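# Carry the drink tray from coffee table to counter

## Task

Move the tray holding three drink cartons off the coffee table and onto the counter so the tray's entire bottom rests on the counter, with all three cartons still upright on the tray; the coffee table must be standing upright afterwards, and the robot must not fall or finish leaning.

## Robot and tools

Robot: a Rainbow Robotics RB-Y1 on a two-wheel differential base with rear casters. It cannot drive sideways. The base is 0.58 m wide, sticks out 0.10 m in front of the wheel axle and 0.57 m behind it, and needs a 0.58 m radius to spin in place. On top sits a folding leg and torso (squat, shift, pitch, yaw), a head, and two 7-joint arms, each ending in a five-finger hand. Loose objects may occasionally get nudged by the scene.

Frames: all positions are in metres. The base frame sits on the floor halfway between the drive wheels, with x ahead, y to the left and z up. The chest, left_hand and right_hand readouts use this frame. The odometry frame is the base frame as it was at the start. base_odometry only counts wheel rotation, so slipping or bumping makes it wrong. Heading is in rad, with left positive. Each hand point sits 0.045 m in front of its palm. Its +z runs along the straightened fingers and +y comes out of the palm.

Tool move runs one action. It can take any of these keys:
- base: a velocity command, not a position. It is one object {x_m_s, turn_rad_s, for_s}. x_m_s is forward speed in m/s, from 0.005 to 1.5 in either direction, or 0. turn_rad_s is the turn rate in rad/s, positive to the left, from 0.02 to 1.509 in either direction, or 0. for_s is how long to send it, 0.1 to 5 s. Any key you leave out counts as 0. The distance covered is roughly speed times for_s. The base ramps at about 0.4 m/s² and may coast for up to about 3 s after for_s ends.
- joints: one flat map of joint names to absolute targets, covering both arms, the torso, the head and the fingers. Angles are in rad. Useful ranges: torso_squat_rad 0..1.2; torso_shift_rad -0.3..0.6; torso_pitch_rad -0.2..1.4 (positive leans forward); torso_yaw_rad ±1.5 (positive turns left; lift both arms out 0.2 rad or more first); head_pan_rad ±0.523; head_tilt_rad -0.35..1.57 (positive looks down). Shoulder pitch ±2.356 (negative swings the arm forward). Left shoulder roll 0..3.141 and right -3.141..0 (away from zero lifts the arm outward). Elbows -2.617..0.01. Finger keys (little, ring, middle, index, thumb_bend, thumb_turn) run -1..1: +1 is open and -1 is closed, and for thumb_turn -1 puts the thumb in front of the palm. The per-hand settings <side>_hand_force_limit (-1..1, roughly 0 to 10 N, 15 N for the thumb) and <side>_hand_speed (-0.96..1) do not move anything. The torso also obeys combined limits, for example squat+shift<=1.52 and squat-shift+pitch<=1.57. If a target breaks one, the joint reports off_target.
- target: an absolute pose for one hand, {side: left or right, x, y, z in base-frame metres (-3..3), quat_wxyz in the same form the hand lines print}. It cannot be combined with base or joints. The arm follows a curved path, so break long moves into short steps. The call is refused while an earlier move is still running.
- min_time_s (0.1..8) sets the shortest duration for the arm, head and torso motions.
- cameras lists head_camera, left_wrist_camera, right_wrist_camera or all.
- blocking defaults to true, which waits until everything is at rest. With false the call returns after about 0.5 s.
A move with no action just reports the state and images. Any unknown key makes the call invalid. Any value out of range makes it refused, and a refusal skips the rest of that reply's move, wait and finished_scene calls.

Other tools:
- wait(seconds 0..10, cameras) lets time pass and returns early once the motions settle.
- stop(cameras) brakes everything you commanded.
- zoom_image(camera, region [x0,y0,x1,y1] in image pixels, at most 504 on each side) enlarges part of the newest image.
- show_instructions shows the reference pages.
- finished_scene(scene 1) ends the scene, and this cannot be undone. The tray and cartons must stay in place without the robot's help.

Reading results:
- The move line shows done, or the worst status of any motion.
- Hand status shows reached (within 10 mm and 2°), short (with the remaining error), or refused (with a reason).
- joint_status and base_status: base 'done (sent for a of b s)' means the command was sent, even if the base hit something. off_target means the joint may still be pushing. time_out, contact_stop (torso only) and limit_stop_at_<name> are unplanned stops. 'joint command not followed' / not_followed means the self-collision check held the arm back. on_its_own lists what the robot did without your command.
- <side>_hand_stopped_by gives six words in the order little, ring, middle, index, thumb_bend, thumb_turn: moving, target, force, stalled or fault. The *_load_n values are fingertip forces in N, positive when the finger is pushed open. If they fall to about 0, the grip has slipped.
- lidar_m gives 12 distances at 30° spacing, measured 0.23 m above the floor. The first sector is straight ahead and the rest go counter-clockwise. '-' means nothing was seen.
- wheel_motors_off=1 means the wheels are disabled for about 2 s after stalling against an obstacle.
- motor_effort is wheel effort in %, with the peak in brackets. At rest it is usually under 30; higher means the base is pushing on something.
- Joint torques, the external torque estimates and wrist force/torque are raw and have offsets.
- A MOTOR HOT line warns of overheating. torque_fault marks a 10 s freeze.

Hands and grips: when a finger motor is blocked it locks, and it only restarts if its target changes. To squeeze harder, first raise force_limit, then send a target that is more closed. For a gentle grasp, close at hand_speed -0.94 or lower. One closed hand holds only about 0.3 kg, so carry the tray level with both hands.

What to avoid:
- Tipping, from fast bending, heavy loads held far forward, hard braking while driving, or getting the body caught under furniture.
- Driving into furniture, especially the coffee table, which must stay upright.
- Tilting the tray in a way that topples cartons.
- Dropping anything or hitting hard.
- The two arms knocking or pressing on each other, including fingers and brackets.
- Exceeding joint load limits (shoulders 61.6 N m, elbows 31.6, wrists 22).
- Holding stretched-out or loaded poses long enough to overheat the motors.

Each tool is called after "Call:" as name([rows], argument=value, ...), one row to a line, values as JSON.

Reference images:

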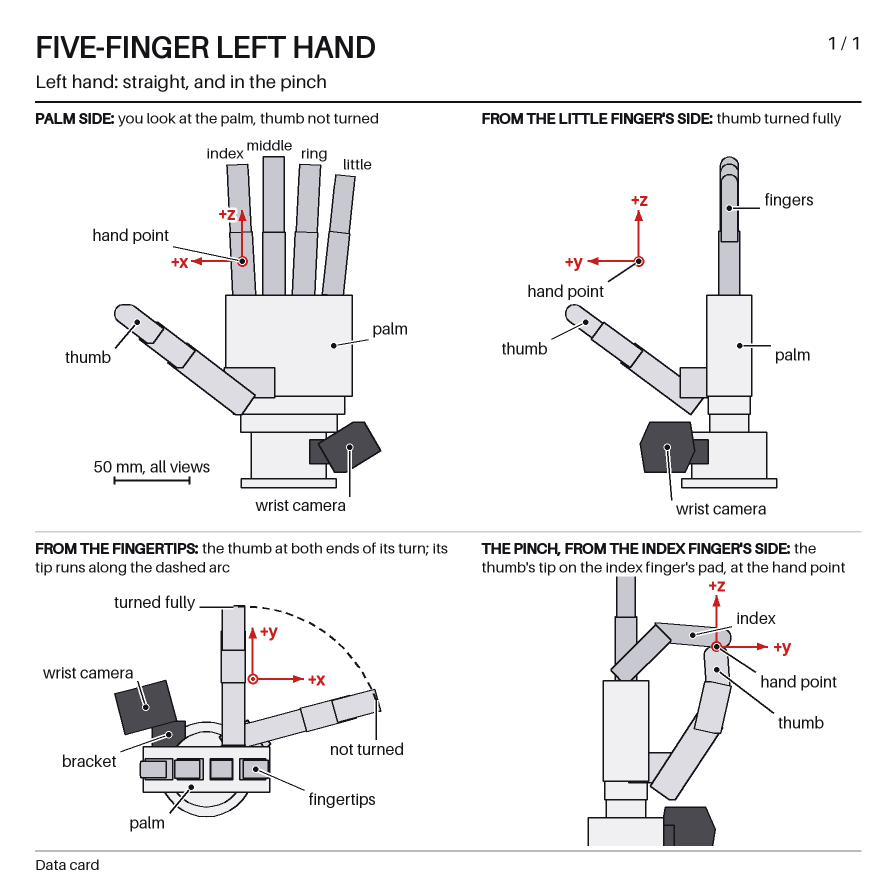

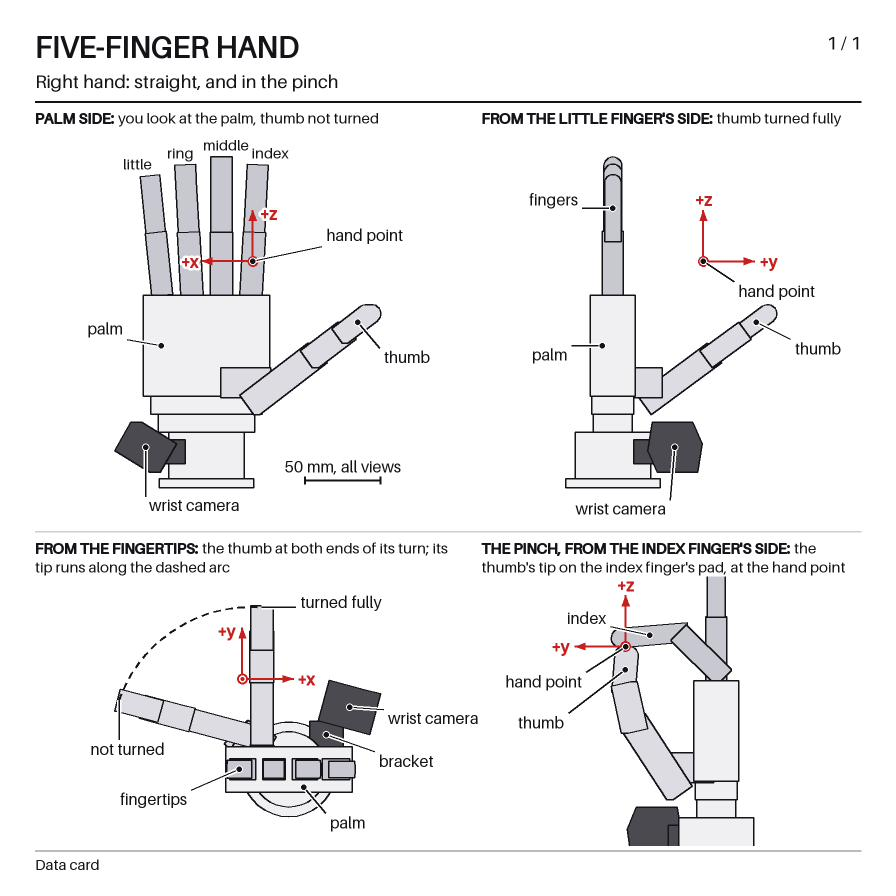

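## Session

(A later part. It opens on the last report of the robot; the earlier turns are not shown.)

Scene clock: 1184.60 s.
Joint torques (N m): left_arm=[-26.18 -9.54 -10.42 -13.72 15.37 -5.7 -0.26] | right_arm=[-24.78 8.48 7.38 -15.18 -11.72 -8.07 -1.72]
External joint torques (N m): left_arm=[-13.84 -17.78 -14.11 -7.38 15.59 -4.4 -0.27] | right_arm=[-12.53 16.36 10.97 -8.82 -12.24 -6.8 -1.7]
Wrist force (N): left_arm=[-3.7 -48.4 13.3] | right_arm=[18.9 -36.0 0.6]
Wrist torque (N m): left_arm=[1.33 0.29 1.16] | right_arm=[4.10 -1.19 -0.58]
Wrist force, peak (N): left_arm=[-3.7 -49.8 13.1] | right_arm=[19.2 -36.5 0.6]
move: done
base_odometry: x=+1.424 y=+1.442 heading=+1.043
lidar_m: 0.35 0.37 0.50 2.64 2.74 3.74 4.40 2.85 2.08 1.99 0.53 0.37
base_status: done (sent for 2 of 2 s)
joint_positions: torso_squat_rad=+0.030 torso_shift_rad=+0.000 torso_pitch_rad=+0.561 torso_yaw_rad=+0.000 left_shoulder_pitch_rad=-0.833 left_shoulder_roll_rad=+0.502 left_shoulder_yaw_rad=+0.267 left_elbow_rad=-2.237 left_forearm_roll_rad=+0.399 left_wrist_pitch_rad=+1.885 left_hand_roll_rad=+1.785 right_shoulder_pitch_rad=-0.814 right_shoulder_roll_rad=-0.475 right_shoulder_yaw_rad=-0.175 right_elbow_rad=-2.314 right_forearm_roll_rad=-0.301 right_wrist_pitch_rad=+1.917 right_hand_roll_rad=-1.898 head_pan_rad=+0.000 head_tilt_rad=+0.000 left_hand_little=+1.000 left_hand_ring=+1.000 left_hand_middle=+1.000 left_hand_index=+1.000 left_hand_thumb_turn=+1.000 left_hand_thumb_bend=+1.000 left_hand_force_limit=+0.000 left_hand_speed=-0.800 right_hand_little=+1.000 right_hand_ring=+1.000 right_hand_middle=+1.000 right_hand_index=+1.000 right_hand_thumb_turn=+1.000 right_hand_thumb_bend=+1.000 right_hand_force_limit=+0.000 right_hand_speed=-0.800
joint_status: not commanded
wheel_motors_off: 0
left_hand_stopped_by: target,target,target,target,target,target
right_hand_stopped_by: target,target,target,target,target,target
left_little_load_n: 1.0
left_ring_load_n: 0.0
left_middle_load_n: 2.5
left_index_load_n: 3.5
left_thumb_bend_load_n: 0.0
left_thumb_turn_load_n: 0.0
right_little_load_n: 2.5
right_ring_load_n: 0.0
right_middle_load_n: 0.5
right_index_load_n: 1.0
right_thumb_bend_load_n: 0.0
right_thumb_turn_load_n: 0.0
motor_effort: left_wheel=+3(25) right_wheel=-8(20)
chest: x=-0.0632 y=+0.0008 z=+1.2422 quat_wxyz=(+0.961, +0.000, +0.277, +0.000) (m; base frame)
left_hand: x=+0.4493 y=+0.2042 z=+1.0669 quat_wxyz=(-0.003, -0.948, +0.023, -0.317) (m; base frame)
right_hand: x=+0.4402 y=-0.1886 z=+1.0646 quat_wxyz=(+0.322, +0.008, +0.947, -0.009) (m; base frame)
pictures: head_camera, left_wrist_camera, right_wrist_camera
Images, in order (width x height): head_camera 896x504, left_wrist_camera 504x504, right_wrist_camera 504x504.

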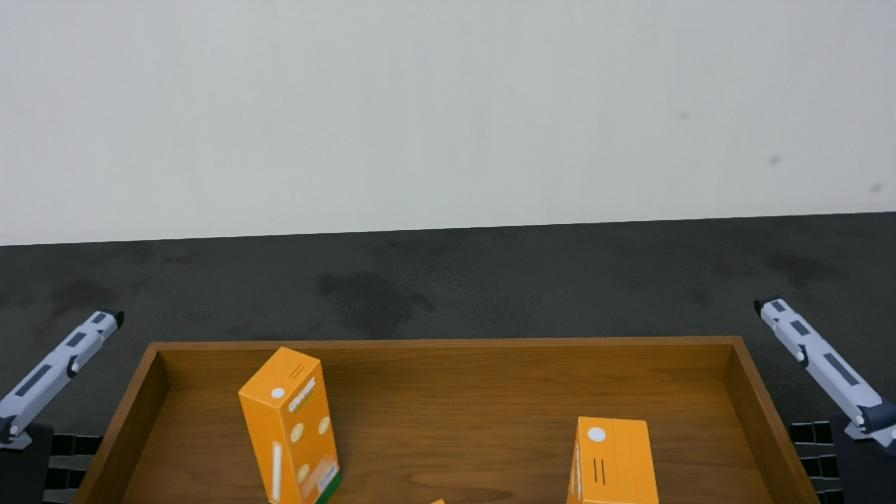

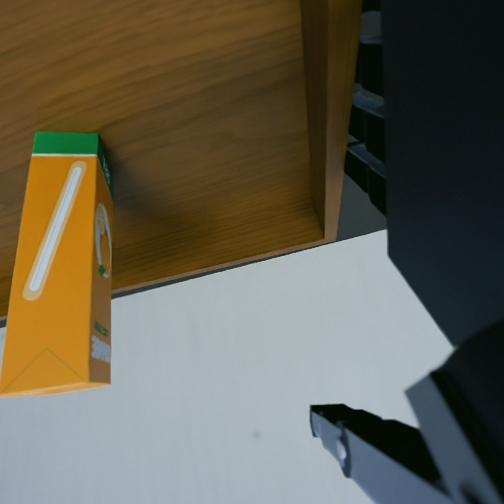

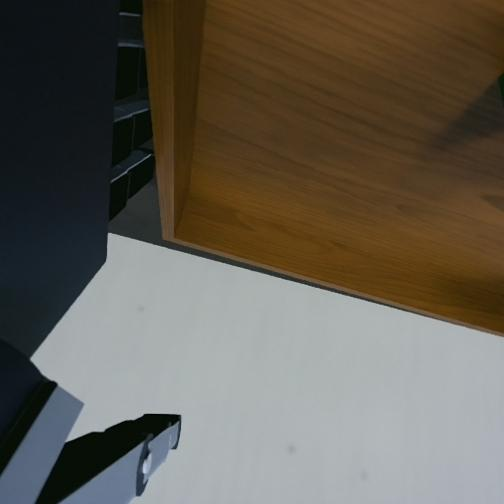

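Call:
move(base={"x_m_s": 0.08, "for_s": 1.35}, cameras=["all"])

Scene clock: 1195.23 s.
Joint torques (N m): left_arm=[-26.32 -8.75 -10.53 -13.72 15.27 -5.62 -0.16] | right_arm=[-24.85 8.39 6.94 -15.04 -11.96 -8.01 -1.57]
External joint torques (N m): left_arm=[-13.99 -17 -14.22 -7.38 15.49 -4.31 -0.18] | right_arm=[-12.6 16.27 10.53 -8.68 -12.48 -6.75 -1.56]
Wrist force (N): left_arm=[-4.3 -48.8 13.2] | right_arm=[19.0 -35.9 0.6]
Wrist torque (N m): left_arm=[1.27 0.38 1.14] | right_arm=[4.08 -1.20 -0.56]
Wrist force, peak (N): left_arm=[-4.1 -49.8 13.3] | right_arm=[19.6 -36.1 -0.2]
move: done
base_odometry: x=+1.479 y=+1.536 heading=+1.044
lidar_m: 0.24 0.26 0.35 2.64 2.74 3.74 4.50 2.85 2.07 1.99 0.36 0.25
base_status: done (sent for 1.37 of 1.37 s)
joint_positions: torso_squat_rad=+0.030 torso_shift_rad=+0.000 torso_pitch_rad=+0.561 torso_yaw_rad=+0.000 left_shoulder_pitch_rad=-0.833 left_shoulder_roll_rad=+0.502 left_shoulder_yaw_rad=+0.267 left_elbow_rad=-2.237 left_forearm_roll_rad=+0.399 left_wrist_pitch_rad=+1.885 left_hand_roll_rad=+1.785 right_shoulder_pitch_rad=-0.814 right_shoulder_roll_rad=-0.475 right_shoulder_yaw_rad=-0.175 right_elbow_rad=-2.314 right_forearm_roll_rad=-0.301 right_wrist_pitch_rad=+1.917 right_hand_roll_rad=-1.898 head_pan_rad=+0.000 head_tilt_rad=+0.000 left_hand_little=+1.000 left_hand_ring=+1.000 left_hand_middle=+1.000 left_hand_index=+1.000 left_hand_thumb_turn=+1.000 left_hand_thumb_bend=+1.000 left_hand_force_limit=+0.000 left_hand_speed=-0.800 right_hand_little=+1.000 right_hand_ring=+1.000 right_hand_middle=+1.000 right_hand_index=+1.000 right_hand_thumb_turn=+1.000 right_hand_thumb_bend=+1.000 right_hand_force_limit=+0.000 right_hand_speed=-0.800
joint_status: not commanded
wheel_motors_off: 0
left_hand_stopped_by: target,target,target,target,target,target
right_hand_stopped_by: target,target,target,target,target,target
left_little_load_n: 1.0
left_ring_load_n: 0.0
left_middle_load_n: 2.5
left_index_load_n: 3.5
left_thumb_bend_load_n: 0.0
left_thumb_turn_load_n: 0.0
right_little_load_n: 2.5
right_ring_load_n: 0.0
right_middle_load_n: 0.5
right_index_load_n: 1.5
right_thumb_bend_load_n: 0.0
right_thumb_turn_load_n: 0.0
motor_effort: left_wheel=+4(25) right_wheel=-11(20)
chest: x=-0.0633 y=+0.0008 z=+1.2422 quat_wxyz=(+0.961, +0.000, +0.277, +0.000) (m; base frame)
left_hand: x=+0.4492 y=+0.2042 z=+1.0670 quat_wxyz=(-0.003, -0.948, +0.023, -0.317) (m; base frame)
right_hand: x=+0.4402 y=-0.1886 z=+1.0646 quat_wxyz=(+0.322, +0.008, +0.947, -0.009) (m; base frame)
pictures: head_camera, left_wrist_camera, right_wrist_camera
Images, in order (width x height): head_camera 896x504, left_wrist_camera 504x504, right_wrist_camera 504x504.

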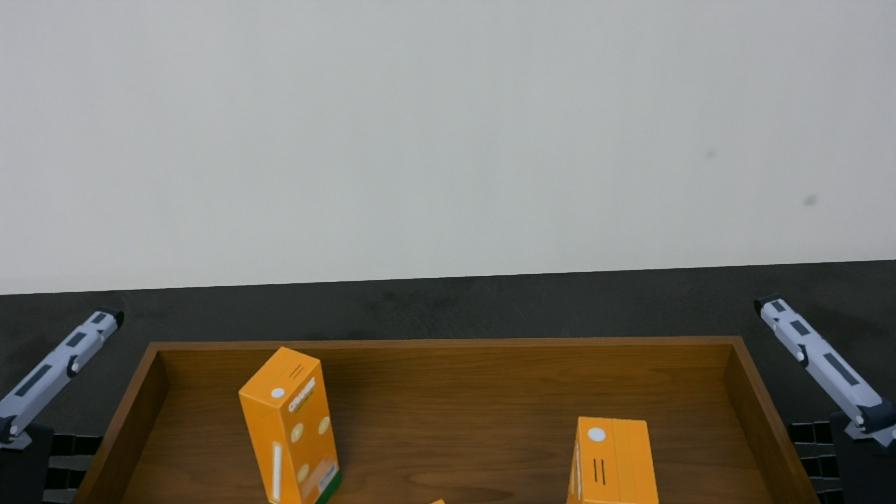

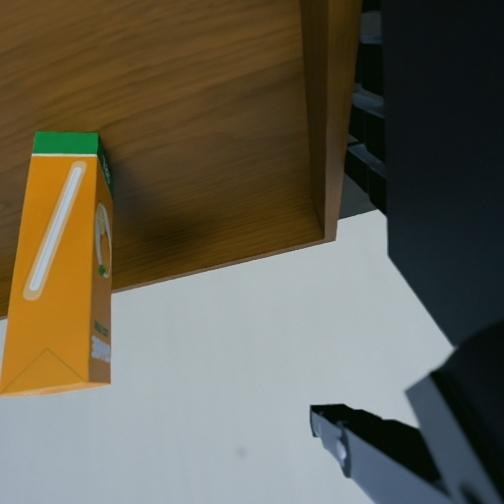

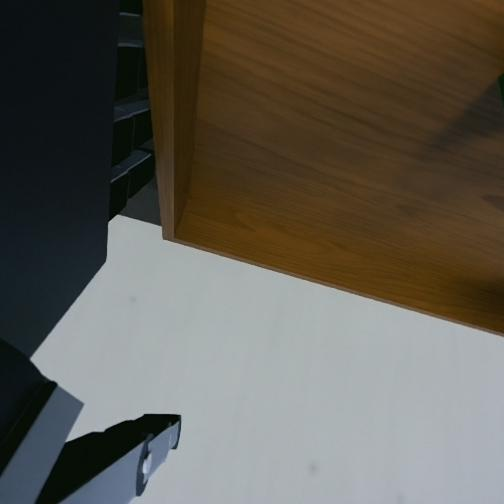

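Call:
move(joints={"head_tilt_rad": 0.55}, cameras=["head_camera"])

Scene clock: 1199.50 s.
Joint torques (N m): left_arm=[-26.1 -9.05 -10.69 -13.52 15.42 -5.75 -0.24] | right_arm=[-25.3 8.14 7.39 -15.27 -11.87 -8.13 -1.74]
External joint torques (N m): left_arm=[-13.77 -17.3 -14.38 -7.17 15.64 -4.44 -0.25] | right_arm=[-13.05 16.01 10.98 -8.9 -12.39 -6.86 -1.73]
Wrist force (N): left_arm=[-3.9 -48.9 12.9] | right_arm=[19.0 -35.9 0.7]
Wrist torque (N m): left_arm=[1.26 0.33 1.08] | right_arm=[4.09 -1.20 -0.57]
Wrist force, peak (N): left_arm=[-3.9 -49.7 12.9] | right_arm=[18.9 -36.1 0.7]
move: done
base_odometry: x=+1.479 y=+1.536 heading=+1.044
lidar_m: 0.24 0.26 0.36 2.64 2.74 3.75 4.50 2.84 2.07 1.99 0.37 0.26
base_status: not commanded
joint_positions: torso_squat_rad=+0.030 torso_shift_rad=+0.000 torso_pitch_rad=+0.561 torso_yaw_rad=+0.000 left_shoulder_pitch_rad=-0.833 left_shoulder_roll_rad=+0.502 left_shoulder_yaw_rad=+0.267 left_elbow_rad=-2.237 left_forearm_roll_rad=+0.399 left_wrist_pitch_rad=+1.885 left_hand_roll_rad=+1.785 right_shoulder_pitch_rad=-0.814 right_shoulder_roll_rad=-0.475 right_shoulder_yaw_rad=-0.175 right_elbow_rad=-2.314 right_forearm_roll_rad=-0.301 right_wrist_pitch_rad=+1.917 right_hand_roll_rad=-1.898 head_pan_rad=+0.000 head_tilt_rad=+0.550 left_hand_little=+1.000 left_hand_ring=+1.000 left_hand_middle=+1.000 left_hand_index=+1.000 left_hand_thumb_turn=+1.000 left_hand_thumb_bend=+1.000 left_hand_force_limit=+0.000 left_hand_speed=-0.800 right_hand_little=+1.000 right_hand_ring=+1.000 right_hand_middle=+1.000 right_hand_index=+1.000 right_hand_thumb_turn=+1.000 right_hand_thumb_bend=+1.000 right_hand_force_limit=+0.000 right_hand_speed=-0.800
joint_status: all done
wheel_motors_off: 0
left_hand_stopped_by: target,target,target,target,target,target
right_hand_stopped_by: target,target,target,target,target,target
left_little_load_n: 1.0
left_ring_load_n: 0.0
left_middle_load_n: 2.5
left_index_load_n: 3.5
left_thumb_bend_load_n: 0.0
left_thumb_turn_load_n: 0.0
right_little_load_n: 3.0
right_ring_load_n: 0.0
right_middle_load_n: 0.5
right_index_load_n: 1.0
right_thumb_bend_load_n: 0.0
right_thumb_turn_load_n: 0.0
motor_effort: left_wheel=+4(5) right_wheel=-10(11)
chest: x=-0.0633 y=+0.0008 z=+1.2422 quat_wxyz=(+0.961, +0.000, +0.277, +0.000) (m; base frame)
left_hand: x=+0.4492 y=+0.2042 z=+1.0670 quat_wxyz=(-0.003, -0.948, +0.023, -0.317) (m; base frame)
right_hand: x=+0.4402 y=-0.1886 z=+1.0646 quat_wxyz=(+0.322, +0.008, +0.947, -0.009) (m; base frame)
pictures: head_camera
Images, in order (width x height): head_camera 896x504.

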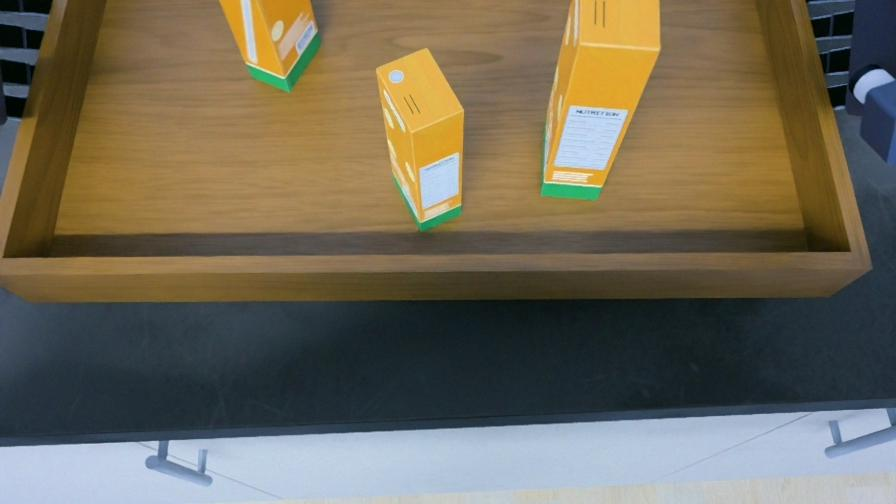

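Call:
move(joints={"torso_pitch_rad": 0.60}, min_time_s=4, cameras=["head_camera"])

Call:
move(joints={"torso_squat_rad": 0.12}, min_time_s=3, cameras=["head_camera"])

Scene clock: 1209.50 s.
Joint torques (N m): left_arm=[-25.41 -9.16 -10.73 -13.85 15.47 -5.66 -0.26] | right_arm=[-23.83 8.64 7.26 -15.09 -11.71 -7.97 -1.61]
External joint torques (N m): left_arm=[-13.53 -17.35 -14.43 -7.31 15.67 -4.42 -0.27] | right_arm=[-12.09 16.43 10.84 -8.52 -12.22 -6.76 -1.59]
Wrist force (N): left_arm=[-3.2 -49.1 13.7] | right_arm=[18.5 -36.0 1.1]
Wrist torque (N m): left_arm=[1.23 0.26 1.12] | right_arm=[4.08 -1.20 -0.58]
Wrist force, peak (N): left_arm=[-3.5 -49.9 12.7] | right_arm=[19.1 -36.0 0.7]
move: done
base_odometry: x=+1.479 y=+1.536 heading=+1.044
lidar_m: 0.25 0.25 0.36 2.65 2.74 3.74 4.51 2.85 2.06 1.99 0.36 0.26
base_status: not commanded
joint_positions: torso_squat_rad=+0.030 torso_shift_rad=+0.000 torso_pitch_rad=+0.600 torso_yaw_rad=+0.000 left_shoulder_pitch_rad=-0.833 left_shoulder_roll_rad=+0.502 left_shoulder_yaw_rad=+0.267 left_elbow_rad=-2.237 left_forearm_roll_rad=+0.399 left_wrist_pitch_rad=+1.885 left_hand_roll_rad=+1.785 right_shoulder_pitch_rad=-0.814 right_shoulder_roll_rad=-0.475 right_shoulder_yaw_rad=-0.175 right_elbow_rad=-2.314 right_forearm_roll_rad=-0.301 right_wrist_pitch_rad=+1.917 right_hand_roll_rad=-1.898 head_pan_rad=+0.000 head_tilt_rad=+0.550 left_hand_little=+1.000 left_hand_ring=+1.000 left_hand_middle=+1.000 left_hand_index=+1.000 left_hand_thumb_turn=+1.000 left_hand_thumb_bend=+1.000 left_hand_force_limit=+0.000 left_hand_speed=-0.800 right_hand_little=+1.000 right_hand_ring=+1.000 right_hand_middle=+1.000 right_hand_index=+1.000 right_hand_thumb_turn=+1.000 right_hand_thumb_bend=+1.000 right_hand_force_limit=+0.000 right_hand_speed=-0.800
joint_status: all done
wheel_motors_off: 0
left_hand_stopped_by: target,target,target,target,target,target
right_hand_stopped_by: target,target,target,target,target,target
left_little_load_n: 1.0
left_ring_load_n: 0.5
left_middle_load_n: 2.5
left_index_load_n: 3.5
left_thumb_bend_load_n: -0.5
left_thumb_turn_load_n: 0.0
right_little_load_n: 2.5
right_ring_load_n: 0.0
right_middle_load_n: 0.5
right_index_load_n: 1.0
right_thumb_bend_load_n: 0.0
right_thumb_turn_load_n: 0.0
motor_effort: left_wheel=+4(5) right_wheel=-10(11)
chest: x=-0.0530 y=+0.0008 z=+1.2355 quat_wxyz=(+0.955, +0.000, +0.296, +0.000) (m; base frame)
left_hand: x=+0.4521 y=+0.2042 z=+1.0399 quat_wxyz=(-0.004, -0.954, +0.023, -0.298) (m; base frame)
right_hand: x=+0.4430 y=-0.1886 z=+1.0380 quat_wxyz=(+0.303, +0.008, +0.953, -0.009) (m; base frame)
pictures: head_camera
Images, in order (width x height): head_camera 896x504.

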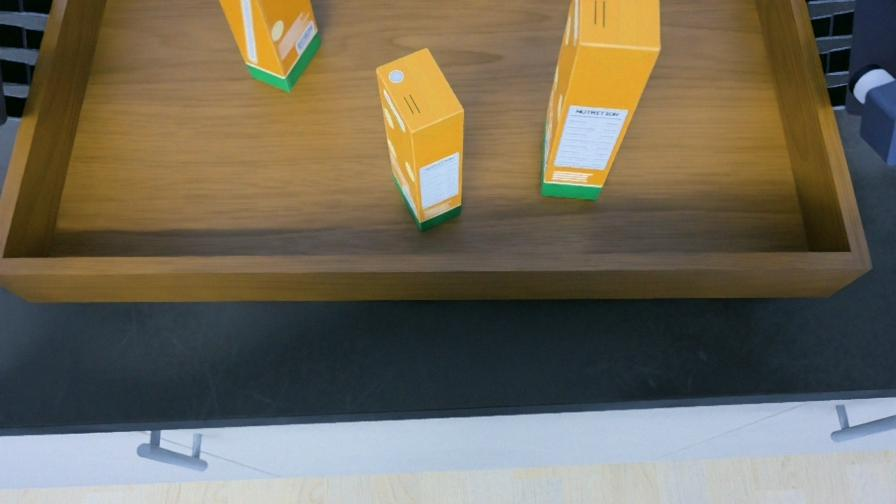

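Scene clock: 1212.80 s.
Joint torques (N m): left_arm=[-25.28 -9.23 -10.66 -13.53 15.41 -5.56 -0.22] | right_arm=[-24.45 8.77 7.71 -15.46 -11.84 -8.12 -1.68]
External joint torques (N m): left_arm=[-13.4 -17.41 -14.36 -7 15.61 -4.32 -0.24] | right_arm=[-12.71 16.57 11.29 -8.9 -12.35 -6.92 -1.67]
Wrist force (N): left_arm=[-3.9 -48.8 13.3] | right_arm=[18.4 -36.1 0.9]
Wrist torque (N m): left_arm=[1.28 0.36 1.12] | right_arm=[4.05 -1.17 -0.61]
Wrist force, peak (N): left_arm=[-3.4 -49.9 13.1] | right_arm=[18.6 -36.1 0.9]
move: done
base_odometry: x=+1.479 y=+1.536 heading=+1.044
lidar_m: 0.24 0.26 0.36 2.64 2.75 3.74 4.51 2.85 2.07 1.99 0.36 0.26
base_status: not commanded
joint_positions: torso_squat_rad=+0.120 torso_shift_rad=+0.000 torso_pitch_rad=+0.600 torso_yaw_rad=+0.000 left_shoulder_pitch_rad=-0.833 left_shoulder_roll_rad=+0.502 left_shoulder_yaw_rad=+0.267 left_elbow_rad=-2.237 left_forearm_roll_rad=+0.399 left_wrist_pitch_rad=+1.885 left_hand_roll_rad=+1.785 right_shoulder_pitch_rad=-0.814 right_shoulder_roll_rad=-0.475 right_shoulder_yaw_rad=-0.175 right_elbow_rad=-2.314 right_forearm_roll_rad=-0.301 right_wrist_pitch_rad=+1.917 right_hand_roll_rad=-1.898 head_pan_rad=+0.000 head_tilt_rad=+0.550 left_hand_little=+1.000 left_hand_ring=+1.000 left_hand_middle=+1.000 left_hand_index=+1.000 left_hand_thumb_turn=+1.000 left_hand_thumb_bend=+1.000 left_hand_force_limit=+0.000 left_hand_speed=-0.800 right_hand_little=+1.000 right_hand_ring=+1.000 right_hand_middle=+1.000 right_hand_index=+1.000 right_hand_thumb_turn=+1.000 right_hand_thumb_bend=+1.000 right_hand_force_limit=+0.000 right_hand_speed=-0.800
joint_status: all done
wheel_motors_off: 0
left_hand_stopped_by: target,target,target,target,target,target
right_hand_stopped_by: target,target,target,target,target,target
left_little_load_n: 1.0
left_ring_load_n: 0.0
left_middle_load_n: 2.5
left_index_load_n: 3.5
left_thumb_bend_load_n: -0.5
left_thumb_turn_load_n: 0.0
right_little_load_n: 2.5
right_ring_load_n: 0.0
right_middle_load_n: 0.5
right_index_load_n: 1.0
right_thumb_bend_load_n: -0.5
right_thumb_turn_load_n: -0.5
motor_effort: left_wheel=+4(5) right_wheel=-10(11)
chest: x=-0.0531 y=+0.0008 z=+1.2308 quat_wxyz=(+0.955, +0.000, +0.296, +0.000) (m; base frame)
left_hand: x=+0.4521 y=+0.2041 z=+1.0353 quat_wxyz=(-0.004, -0.954, +0.023, -0.298) (m; base frame)
right_hand: x=+0.4430 y=-0.1886 z=+1.0333 quat_wxyz=(+0.303, +0.008, +0.953, -0.009) (m; base frame)
pictures: head_camera
Images, in order (width x height): head_camera 896x504.

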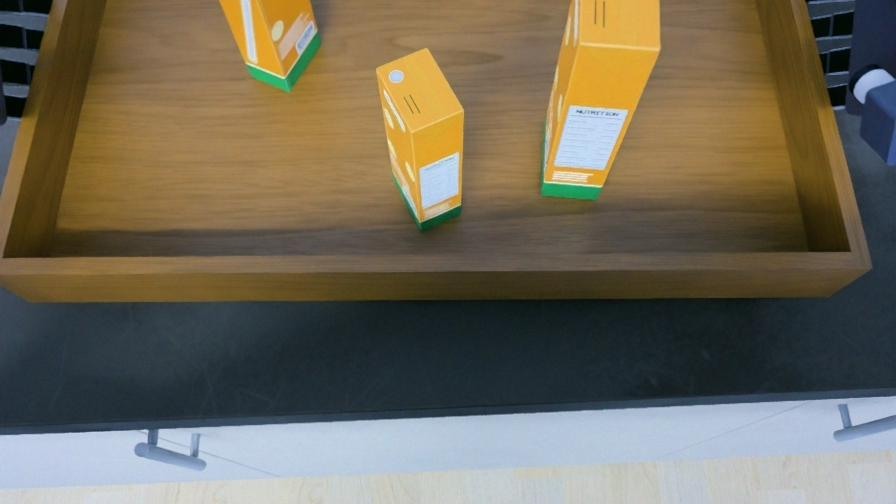

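Call:
move(joints={"torso_squat_rad": 0.17}, min_time_s=3)

Call:
move(joints={"torso_squat_rad": 0.20}, min_time_s=2, cameras=["head_camera"])

Scene clock: 1221.30 s.
Joint torques (N m): left_arm=[-25.1 -9.36 -10.78 -13.68 15.48 -5.65 -0.15] | right_arm=[-24.42 8.96 6.94 -15.39 -11.66 -8.06 -1.67]
External joint torques (N m): left_arm=[-13.23 -17.54 -14.48 -7.15 15.68 -4.41 -0.17] | right_arm=[-12.67 16.76 10.52 -8.82 -12.16 -6.86 -1.66]
Wrist force (N): left_arm=[-3.5 -48.9 13.2] | right_arm=[18.4 -36.3 1.0]
Wrist torque (N m): left_arm=[1.27 0.31 1.10] | right_arm=[4.01 -1.20 -0.63]
Wrist force, peak (N): left_arm=[-4.3 -49.7 13.8] | right_arm=[18.5 -36.3 0.8]
move: done
base_odometry: x=+1.479 y=+1.536 heading=+1.044
lidar_m: 0.24 0.25 0.35 2.64 2.74 3.74 4.50 2.85 2.07 1.99 0.36 0.27
base_status: not commanded
joint_positions: torso_squat_rad=+0.170 torso_shift_rad=+0.000 torso_pitch_rad=+0.600 torso_yaw_rad=+0.000 left_shoulder_pitch_rad=-0.833 left_shoulder_roll_rad=+0.502 left_shoulder_yaw_rad=+0.267 left_elbow_rad=-2.237 left_forearm_roll_rad=+0.399 left_wrist_pitch_rad=+1.885 left_hand_roll_rad=+1.785 right_shoulder_pitch_rad=-0.814 right_shoulder_roll_rad=-0.475 right_shoulder_yaw_rad=-0.175 right_elbow_rad=-2.314 right_forearm_roll_rad=-0.301 right_wrist_pitch_rad=+1.917 right_hand_roll_rad=-1.898 head_pan_rad=+0.000 head_tilt_rad=+0.550 left_hand_little=+1.000 left_hand_ring=+1.000 left_hand_middle=+1.000 left_hand_index=+1.000 left_hand_thumb_turn=+1.000 left_hand_thumb_bend=+1.000 left_hand_force_limit=+0.000 left_hand_speed=-0.800 right_hand_little=+1.000 right_hand_ring=+1.000 right_hand_middle=+1.000 right_hand_index=+1.000 right_hand_thumb_turn=+1.000 right_hand_thumb_bend=+1.000 right_hand_force_limit=+0.000 right_hand_speed=-0.800
joint_status: all done
wheel_motors_off: 0
left_hand_stopped_by: target,target,target,target,target,target
right_hand_stopped_by: target,target,target,target,target,target
left_little_load_n: 1.0
left_ring_load_n: 0.5
left_middle_load_n: 2.5
left_index_load_n: 3.5
left_thumb_bend_load_n: 0.0
left_thumb_turn_load_n: 0.0
right_little_load_n: 2.5
right_ring_load_n: 0.0
right_middle_load_n: 0.5
right_index_load_n: 1.0
right_thumb_bend_load_n: 0.0
right_thumb_turn_load_n: 0.0
motor_effort: left_wheel=+4(5) right_wheel=-10(11)
chest: x=-0.0531 y=+0.0008 z=+1.2257 quat_wxyz=(+0.955, +0.000, +0.296, +0.000) (m; base frame)
left_hand: x=+0.4521 y=+0.2041 z=+1.0302 quat_wxyz=(-0.004, -0.954, +0.023, -0.298) (m; base frame)
right_hand: x=+0.4429 y=-0.1886 z=+1.0283 quat_wxyz=(+0.303, +0.008, +0.953, -0.009) (m; base frame)
pictures: none

Scene clock: 1223.60 s.
Joint torques (N m): left_arm=[-25.63 -9.17 -11.03 -13.58 15.43 -5.69 -0.12] | right_arm=[-24.55 8.49 7.14 -15.52 -11.75 -8.05 -1.77]
External joint torques (N m): left_arm=[-13.75 -17.35 -14.74 -7.05 15.63 -4.45 -0.14] | right_arm=[-12.81 16.29 10.73 -8.95 -12.25 -6.85 -1.76]
Wrist force (N): left_arm=[-3.1 -49.0 13.2] | right_arm=[18.4 -36.1 0.8]
Wrist torque (N m): left_arm=[1.28 0.23 1.20] | right_arm=[4.04 -1.20 -0.62]
Wrist force, peak (N): left_arm=[-3.9 -50.0 13.3] | right_arm=[18.5 -36.3 0.8]
move: done
base_odometry: x=+1.479 y=+1.536 heading=+1.044
lidar_m: 0.25 0.25 0.36 2.64 2.74 3.74 4.50 2.86 2.06 1.99 0.36 0.25
base_status: not commanded
joint_positions: torso_squat_rad=+0.200 torso_shift_rad=+0.000 torso_pitch_rad=+0.600 torso_yaw_rad=+0.000 left_shoulder_pitch_rad=-0.833 left_shoulder_roll_rad=+0.502 left_shoulder_yaw_rad=+0.267 left_elbow_rad=-2.237 left_forearm_roll_rad=+0.399 left_wrist_pitch_rad=+1.885 left_hand_roll_rad=+1.785 right_shoulder_pitch_rad=-0.814 right_shoulder_roll_rad=-0.475 right_shoulder_yaw_rad=-0.175 right_elbow_rad=-2.314 right_forearm_roll_rad=-0.301 right_wrist_pitch_rad=+1.917 right_hand_roll_rad=-1.898 head_pan_rad=+0.000 head_tilt_rad=+0.550 left_hand_little=+1.000 left_hand_ring=+1.000 left_hand_middle=+1.000 left_hand_index=+1.000 left_hand_thumb_turn=+1.000 left_hand_thumb_bend=+1.000 left_hand_force_limit=+0.000 left_hand_speed=-0.800 right_hand_little=+1.000 right_hand_ring=+1.000 right_hand_middle=+1.000 right_hand_index=+1.000 right_hand_thumb_turn=+1.000 right_hand_thumb_bend=+1.000 right_hand_force_limit=+0.000 right_hand_speed=-0.800
joint_status: all done
wheel_motors_off: 0
left_hand_stopped_by: target,target,target,target,target,target
right_hand_stopped_by: target,target,target,target,target,target
left_little_load_n: 1.0
left_ring_load_n: 0.0
left_middle_load_n: 2.5
left_index_load_n: 4.0
left_thumb_bend_load_n: 0.0
left_thumb_turn_load_n: 0.0
right_little_load_n: 3.0
right_ring_load_n: 0.0
right_middle_load_n: 0.5
right_index_load_n: 1.0
right_thumb_bend_load_n: 0.0
right_thumb_turn_load_n: 0.0
motor_effort: left_wheel=+4(5) right_wheel=-10(11)
chest: x=-0.0531 y=+0.0008 z=+1.2219 quat_wxyz=(+0.955, +0.000, +0.296, +0.000) (m; base frame)
left_hand: x=+0.4521 y=+0.2041 z=+1.0264 quat_wxyz=(-0.004, -0.954, +0.023, -0.298) (m; base frame)
right_hand: x=+0.4429 y=-0.1886 z=+1.0244 quat_wxyz=(+0.303, +0.008, +0.953, -0.009) (m; base frame)
pictures: head_camera
Images, in order (width x height): head_camera 896x504.

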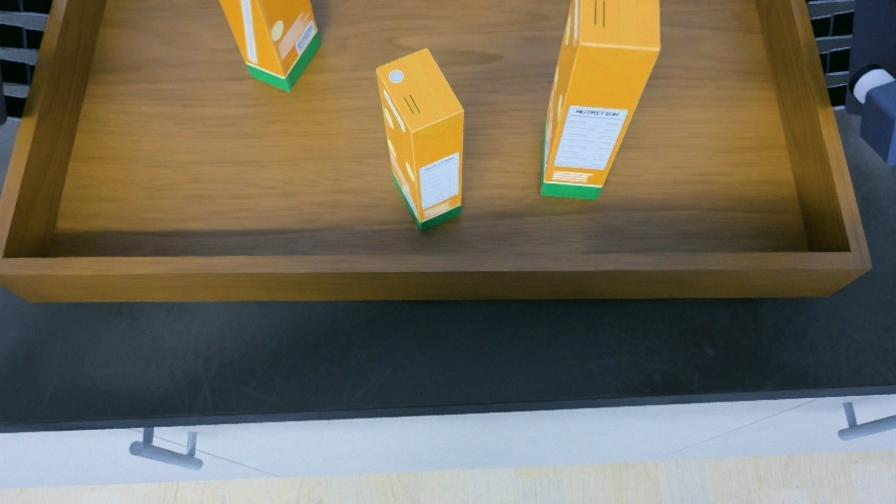

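Call:
move(joints={"torso_squat_rad": 0.225}, min_time_s=2)

Call:
move(joints={"torso_squat_rad": 0.245}, min_time_s=2, cameras=["all"])

Scene clock: 1228.93 s.
Joint torques (N m): left_arm=[-25.68 -8.77 -10.69 -13.77 15.47 -5.53 -0.1] | right_arm=[-24.09 8.44 7.16 -15.29 -11.95 -8.11 -1.68]
External joint torques (N m): left_arm=[-13.8 -16.95 -14.39 -7.23 15.67 -4.29 -0.12] | right_arm=[-12.35 16.23 10.75 -8.72 -12.45 -6.91 -1.67]
Wrist force (N): left_arm=[-3.4 -49.1 13.8] | right_arm=[18.4 -36.2 0.8]
Wrist torque (N m): left_arm=[1.23 0.35 1.18] | right_arm=[4.07 -1.20 -0.61]
Wrist force, peak (N): left_arm=[-4.2 -50.5 13.5] | right_arm=[18.5 -36.4 0.9]
move: done
base_odometry: x=+1.479 y=+1.536 heading=+1.044
lidar_m: 0.25 0.26 0.36 2.64 2.74 3.75 4.50 2.84 2.07 1.99 0.36 0.26
base_status: not commanded
joint_positions: torso_squat_rad=+0.225 torso_shift_rad=+0.000 torso_pitch_rad=+0.600 torso_yaw_rad=+0.000 left_shoulder_pitch_rad=-0.833 left_shoulder_roll_rad=+0.502 left_shoulder_yaw_rad=+0.267 left_elbow_rad=-2.237 left_forearm_roll_rad=+0.399 left_wrist_pitch_rad=+1.885 left_hand_roll_rad=+1.785 right_shoulder_pitch_rad=-0.814 right_shoulder_roll_rad=-0.475 right_shoulder_yaw_rad=-0.175 right_elbow_rad=-2.314 right_forearm_roll_rad=-0.301 right_wrist_pitch_rad=+1.917 right_hand_roll_rad=-1.898 head_pan_rad=+0.000 head_tilt_rad=+0.550 left_hand_little=+1.000 left_hand_ring=+1.000 left_hand_middle=+1.000 left_hand_index=+1.000 left_hand_thumb_turn=+1.000 left_hand_thumb_bend=+1.000 left_hand_force_limit=+0.000 left_hand_speed=-0.800 right_hand_little=+1.000 right_hand_ring=+1.000 right_hand_middle=+1.000 right_hand_index=+1.000 right_hand_thumb_turn=+1.000 right_hand_thumb_bend=+1.000 right_hand_force_limit=+0.000 right_hand_speed=-0.800
joint_status: all done
wheel_motors_off: 0
left_hand_stopped_by: target,target,target,target,target,target
right_hand_stopped_by: target,target,target,target,target,target
left_little_load_n: 1.0
left_ring_load_n: 0.0
left_middle_load_n: 2.5
left_index_load_n: 3.5
left_thumb_bend_load_n: -0.5
left_thumb_turn_load_n: 0.0
right_little_load_n: 2.5
right_ring_load_n: 0.0
right_middle_load_n: 0.5
right_index_load_n: 1.0
right_thumb_bend_load_n: 0.0
right_thumb_turn_load_n: 0.0
motor_effort: left_wheel=+4(5) right_wheel=-10(11)
chest: x=-0.0531 y=+0.0008 z=+1.2182 quat_wxyz=(+0.955, +0.000, +0.296, +0.000) (m; base frame)
left_hand: x=+0.4521 y=+0.2041 z=+1.0227 quat_wxyz=(-0.004, -0.954, +0.023, -0.298) (m; base frame)
right_hand: x=+0.4429 y=-0.1886 z=+1.0207 quat_wxyz=(+0.303, +0.008, +0.953, -0.009) (m; base frame)
pictures: none

Scene clock: 1231.20 s.
Joint torques (N m): left_arm=[-25.64 -9.08 -10.66 -13.62 15.46 -5.37 -0.09] | right_arm=[-24.87 8.93 7.01 -15.39 -11.68 -8.01 -1.77]
External joint torques (N m): left_arm=[-13.77 -17.27 -14.36 -7.09 15.66 -4.13 -0.11] | right_arm=[-13.13 16.73 10.59 -8.83 -12.19 -6.8 -1.76]
Wrist force (N): left_arm=[-3.0 -49.0 13.4] | right_arm=[18.4 -36.0 0.9]
Wrist torque (N m): left_arm=[1.32 0.26 1.21] | right_arm=[4.10 -1.20 -0.61]
Wrist force, peak (N): left_arm=[-3.5 -49.6 13.6] | right_arm=[18.5 -36.2 0.8]
move: done
base_odometry: x=+1.479 y=+1.536 heading=+1.044
lidar_m: 0.25 0.26 0.36 2.65 2.74 3.73 4.51 2.85 2.07 1.99 0.37 0.25
base_status: not commanded
joint_positions: torso_squat_rad=+0.245 torso_shift_rad=+0.000 torso_pitch_rad=+0.600 torso_yaw_rad=+0.000 left_shoulder_pitch_rad=-0.833 left_shoulder_roll_rad=+0.502 left_shoulder_yaw_rad=+0.267 left_elbow_rad=-2.237 left_forearm_roll_rad=+0.399 left_wrist_pitch_rad=+1.885 left_hand_roll_rad=+1.785 right_shoulder_pitch_rad=-0.814 right_shoulder_roll_rad=-0.475 right_shoulder_yaw_rad=-0.175 right_elbow_rad=-2.314 right_forearm_roll_rad=-0.301 right_wrist_pitch_rad=+1.917 right_hand_roll_rad=-1.898 head_pan_rad=+0.000 head_tilt_rad=+0.550 left_hand_little=+1.000 left_hand_ring=+1.000 left_hand_middle=+1.000 left_hand_index=+1.000 left_hand_thumb_turn=+1.000 left_hand_thumb_bend=+1.000 left_hand_force_limit=+0.000 left_hand_speed=-0.800 right_hand_little=+1.000 right_hand_ring=+1.000 right_hand_middle=+1.000 right_hand_index=+1.000 right_hand_thumb_turn=+1.000 right_hand_thumb_bend=+1.000 right_hand_force_limit=+0.000 right_hand_speed=-0.800
joint_status: all done
wheel_motors_off: 0
left_hand_stopped_by: target,target,target,target,target,target
right_hand_stopped_by: target,target,target,target,target,target
left_little_load_n: 1.0
left_ring_load_n: 0.0
left_middle_load_n: 2.5
left_index_load_n: 3.5
left_thumb_bend_load_n: 0.0
left_thumb_turn_load_n: 0.0
right_little_load_n: 2.5
right_ring_load_n: 0.0
right_middle_load_n: 0.5
right_index_load_n: 1.0
right_thumb_bend_load_n: -0.5
right_thumb_turn_load_n: 0.0
motor_effort: left_wheel=+4(5) right_wheel=-10(11)
chest: x=-0.0531 y=+0.0008 z=+1.2149 quat_wxyz=(+0.955, +0.000, +0.296, +0.000) (m; base frame)
left_hand: x=+0.4521 y=+0.2041 z=+1.0194 quat_wxyz=(-0.004, -0.954, +0.023, -0.298) (m; base frame)
right_hand: x=+0.4429 y=-0.1886 z=+1.0175 quat_wxyz=(+0.303, +0.008, +0.953, -0.009) (m; base frame)
pictures: head_camera, left_wrist_camera, right_wrist_camera
Images, in order (width x height): head_camera 896x504, left_wrist_camera 504x504, right_wrist_camera 504x504.

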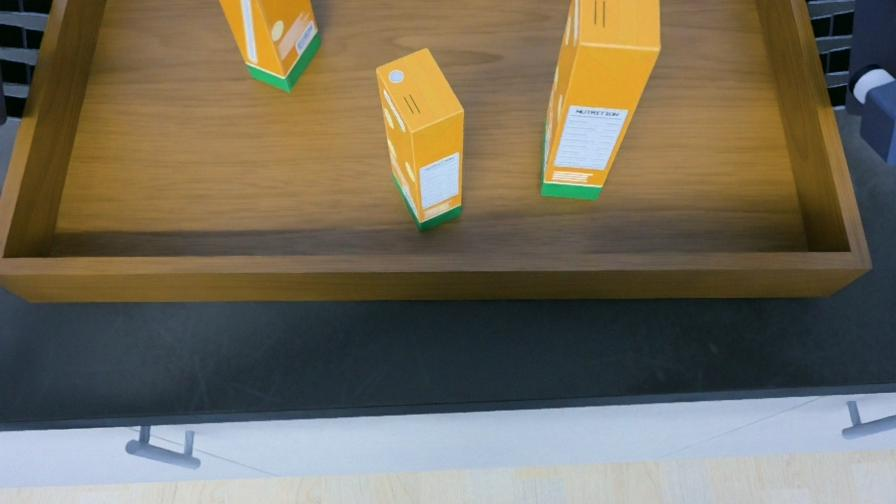

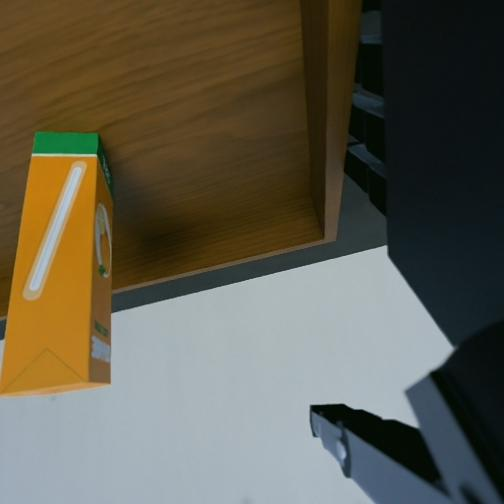

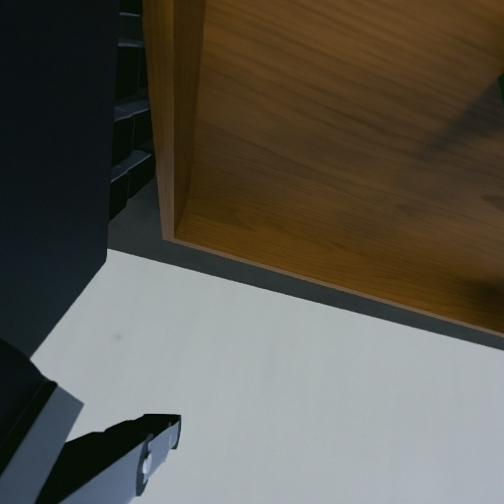

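Call:
move(joints={"torso_squat_rad": 0.265}, min_time_s=2)

Call:
move(joints={"torso_squat_rad": 0.282}, min_time_s=2, cameras=["head_camera"])

Scene clock: 1236.10 s.
Joint torques (N m): left_arm=[-25.61 -9.04 -10.41 -13.83 15.23 -5.61 -0.08] | right_arm=[-24.39 8.75 7.25 -15.43 -11.79 -8.04 -1.62]
External joint torques (N m): left_arm=[-13.74 -17.22 -14.12 -7.3 15.43 -4.37 -0.09] | right_arm=[-12.64 16.55 10.84 -8.86 -12.29 -6.83 -1.6]
Wrist force (N): left_arm=[-3.4 -48.5 13.0] | right_arm=[18.3 -35.9 1.0]
Wrist torque (N m): left_arm=[1.40 0.24 1.18] | right_arm=[4.11 -1.19 -0.62]
Wrist force, peak (N): left_arm=[-3.7 -49.6 13.4] | right_arm=[18.5 -36.2 1.0]
move: done
base_odometry: x=+1.479 y=+1.536 heading=+1.044
lidar_m: 0.25 0.25 0.36 2.64 2.76 3.74 4.50 2.84 2.06 1.99 0.35 0.26
base_status: not commanded
joint_positions: torso_squat_rad=+0.265 torso_shift_rad=+0.000 torso_pitch_rad=+0.600 torso_yaw_rad=+0.000 left_shoulder_pitch_rad=-0.833 left_shoulder_roll_rad=+0.502 left_shoulder_yaw_rad=+0.267 left_elbow_rad=-2.237 left_forearm_roll_rad=+0.399 left_wrist_pitch_rad=+1.885 left_hand_roll_rad=+1.785 right_shoulder_pitch_rad=-0.814 right_shoulder_roll_rad=-0.475 right_shoulder_yaw_rad=-0.175 right_elbow_rad=-2.314 right_forearm_roll_rad=-0.301 right_wrist_pitch_rad=+1.917 right_hand_roll_rad=-1.898 head_pan_rad=+0.000 head_tilt_rad=+0.550 left_hand_little=+1.000 left_hand_ring=+1.000 left_hand_middle=+1.000 left_hand_index=+1.000 left_hand_thumb_turn=+1.000 left_hand_thumb_bend=+1.000 left_hand_force_limit=+0.000 left_hand_speed=-0.800 right_hand_little=+1.000 right_hand_ring=+1.000 right_hand_middle=+1.000 right_hand_index=+1.000 right_hand_thumb_turn=+1.000 right_hand_thumb_bend=+1.000 right_hand_force_limit=+0.000 right_hand_speed=-0.800
joint_status: all done
wheel_motors_off: 0
left_hand_stopped_by: target,target,target,target,target,target
right_hand_stopped_by: target,target,target,target,target,target
left_little_load_n: 1.0
left_ring_load_n: 0.0
left_middle_load_n: 2.5
left_index_load_n: 3.5
left_thumb_bend_load_n: 0.0
left_thumb_turn_load_n: 0.0
right_little_load_n: 2.5
right_ring_load_n: 0.0
right_middle_load_n: 0.5
right_index_load_n: 1.0
right_thumb_bend_load_n: -0.5
right_thumb_turn_load_n: 0.0
motor_effort: left_wheel=+3(5) right_wheel=-10(11)
chest: x=-0.0531 y=+0.0008 z=+1.2114 quat_wxyz=(+0.955, +0.000, +0.296, +0.000) (m; base frame)
left_hand: x=+0.4521 y=+0.2041 z=+1.0159 quat_wxyz=(-0.004, -0.954, +0.023, -0.298) (m; base frame)
right_hand: x=+0.4429 y=-0.1886 z=+1.0139 quat_wxyz=(+0.303, +0.008, +0.953, -0.009) (m; base frame)
pictures: none

Scene clock: 1238.37 s.
Joint torques (N m): left_arm=[-25.03 -9.34 -10.68 -13.84 15.47 -5.39 -0.32] | right_arm=[-24.55 8.65 7.31 -15.36 -11.73 -7.9 -1.84]
External joint torques (N m): left_arm=[-13.15 -17.52 -14.38 -7.31 15.67 -4.15 -0.33] | right_arm=[-12.8 16.45 10.9 -8.8 -12.24 -6.7 -1.83]
Wrist force (N): left_arm=[-3.0 -49.3 13.2] | right_arm=[17.6 -36.2 -1.6]
Wrist torque (N m): left_arm=[1.22 0.43 1.19] | right_arm=[4.27 -1.28 -0.66]
Wrist force, peak (N): left_arm=[-3.2 -49.3 14.0] | right_arm=[18.5 -36.1 0.9]
move: done
base_odometry: x=+1.479 y=+1.536 heading=+1.044
lidar_m: 0.25 0.26 0.36 2.64 2.73 3.74 4.51 2.85 2.07 1.99 0.36 0.26
base_status: not commanded
joint_positions: torso_squat_rad=+0.282 torso_shift_rad=+0.000 torso_pitch_rad=+0.600 torso_yaw_rad=+0.000 left_shoulder_pitch_rad=-0.833 left_shoulder_roll_rad=+0.502 left_shoulder_yaw_rad=+0.267 left_elbow_rad=-2.237 left_forearm_roll_rad=+0.399 left_wrist_pitch_rad=+1.885 left_hand_roll_rad=+1.785 right_shoulder_pitch_rad=-0.814 right_shoulder_roll_rad=-0.475 right_shoulder_yaw_rad=-0.175 right_elbow_rad=-2.314 right_forearm_roll_rad=-0.301 right_wrist_pitch_rad=+1.917 right_hand_roll_rad=-1.898 head_pan_rad=+0.000 head_tilt_rad=+0.550 left_hand_little=+1.000 left_hand_ring=+1.000 left_hand_middle=+1.000 left_hand_index=+1.000 left_hand_thumb_turn=+1.000 left_hand_thumb_bend=+1.000 left_hand_force_limit=+0.000 left_hand_speed=-0.800 right_hand_little=+1.000 right_hand_ring=+1.000 right_hand_middle=+1.000 right_hand_index=+1.000 right_hand_thumb_turn=+1.000 right_hand_thumb_bend=+1.000 right_hand_force_limit=+0.000 right_hand_speed=-0.800
joint_status: all done
wheel_motors_off: 0
left_hand_stopped_by: target,target,target,target,target,target
right_hand_stopped_by: target,target,target,target,target,target
left_little_load_n: 1.5
left_ring_load_n: 0.0
left_middle_load_n: 2.5
left_index_load_n: 3.5
left_thumb_bend_load_n: 0.0
left_thumb_turn_load_n: 0.0
right_little_load_n: 2.5
right_ring_load_n: 0.0
right_middle_load_n: 0.5
right_index_load_n: 1.0
right_thumb_bend_load_n: 0.0
right_thumb_turn_load_n: 0.0
motor_effort: left_wheel=+5(5) right_wheel=-10(11)
chest: x=-0.0531 y=+0.0008 z=+1.2082 quat_wxyz=(+0.955, +0.000, +0.296, +0.000) (m; base frame)
left_hand: x=+0.4520 y=+0.2041 z=+1.0128 quat_wxyz=(-0.004, -0.954, +0.023, -0.298) (m; base frame)
right_hand: x=+0.4429 y=-0.1886 z=+1.0108 quat_wxyz=(+0.303, +0.008, +0.953, -0.009) (m; base frame)
pictures: head_camera
Images, in order (width x height): head_camera 896x504.

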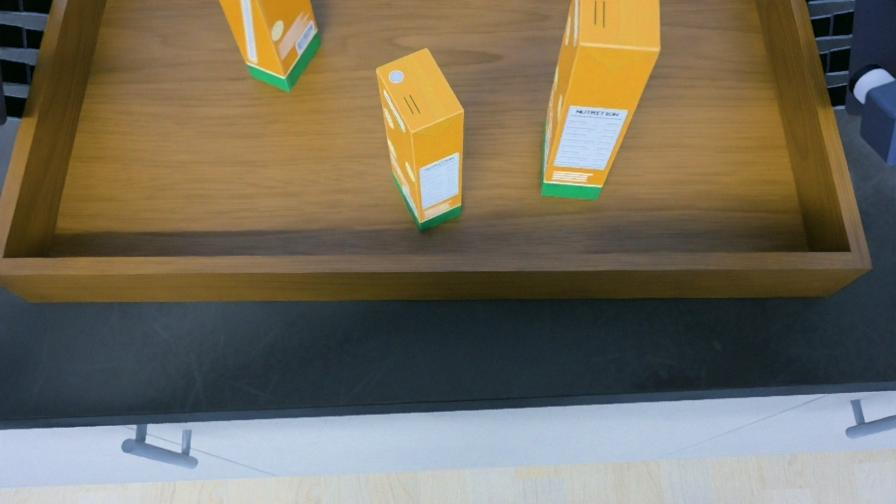

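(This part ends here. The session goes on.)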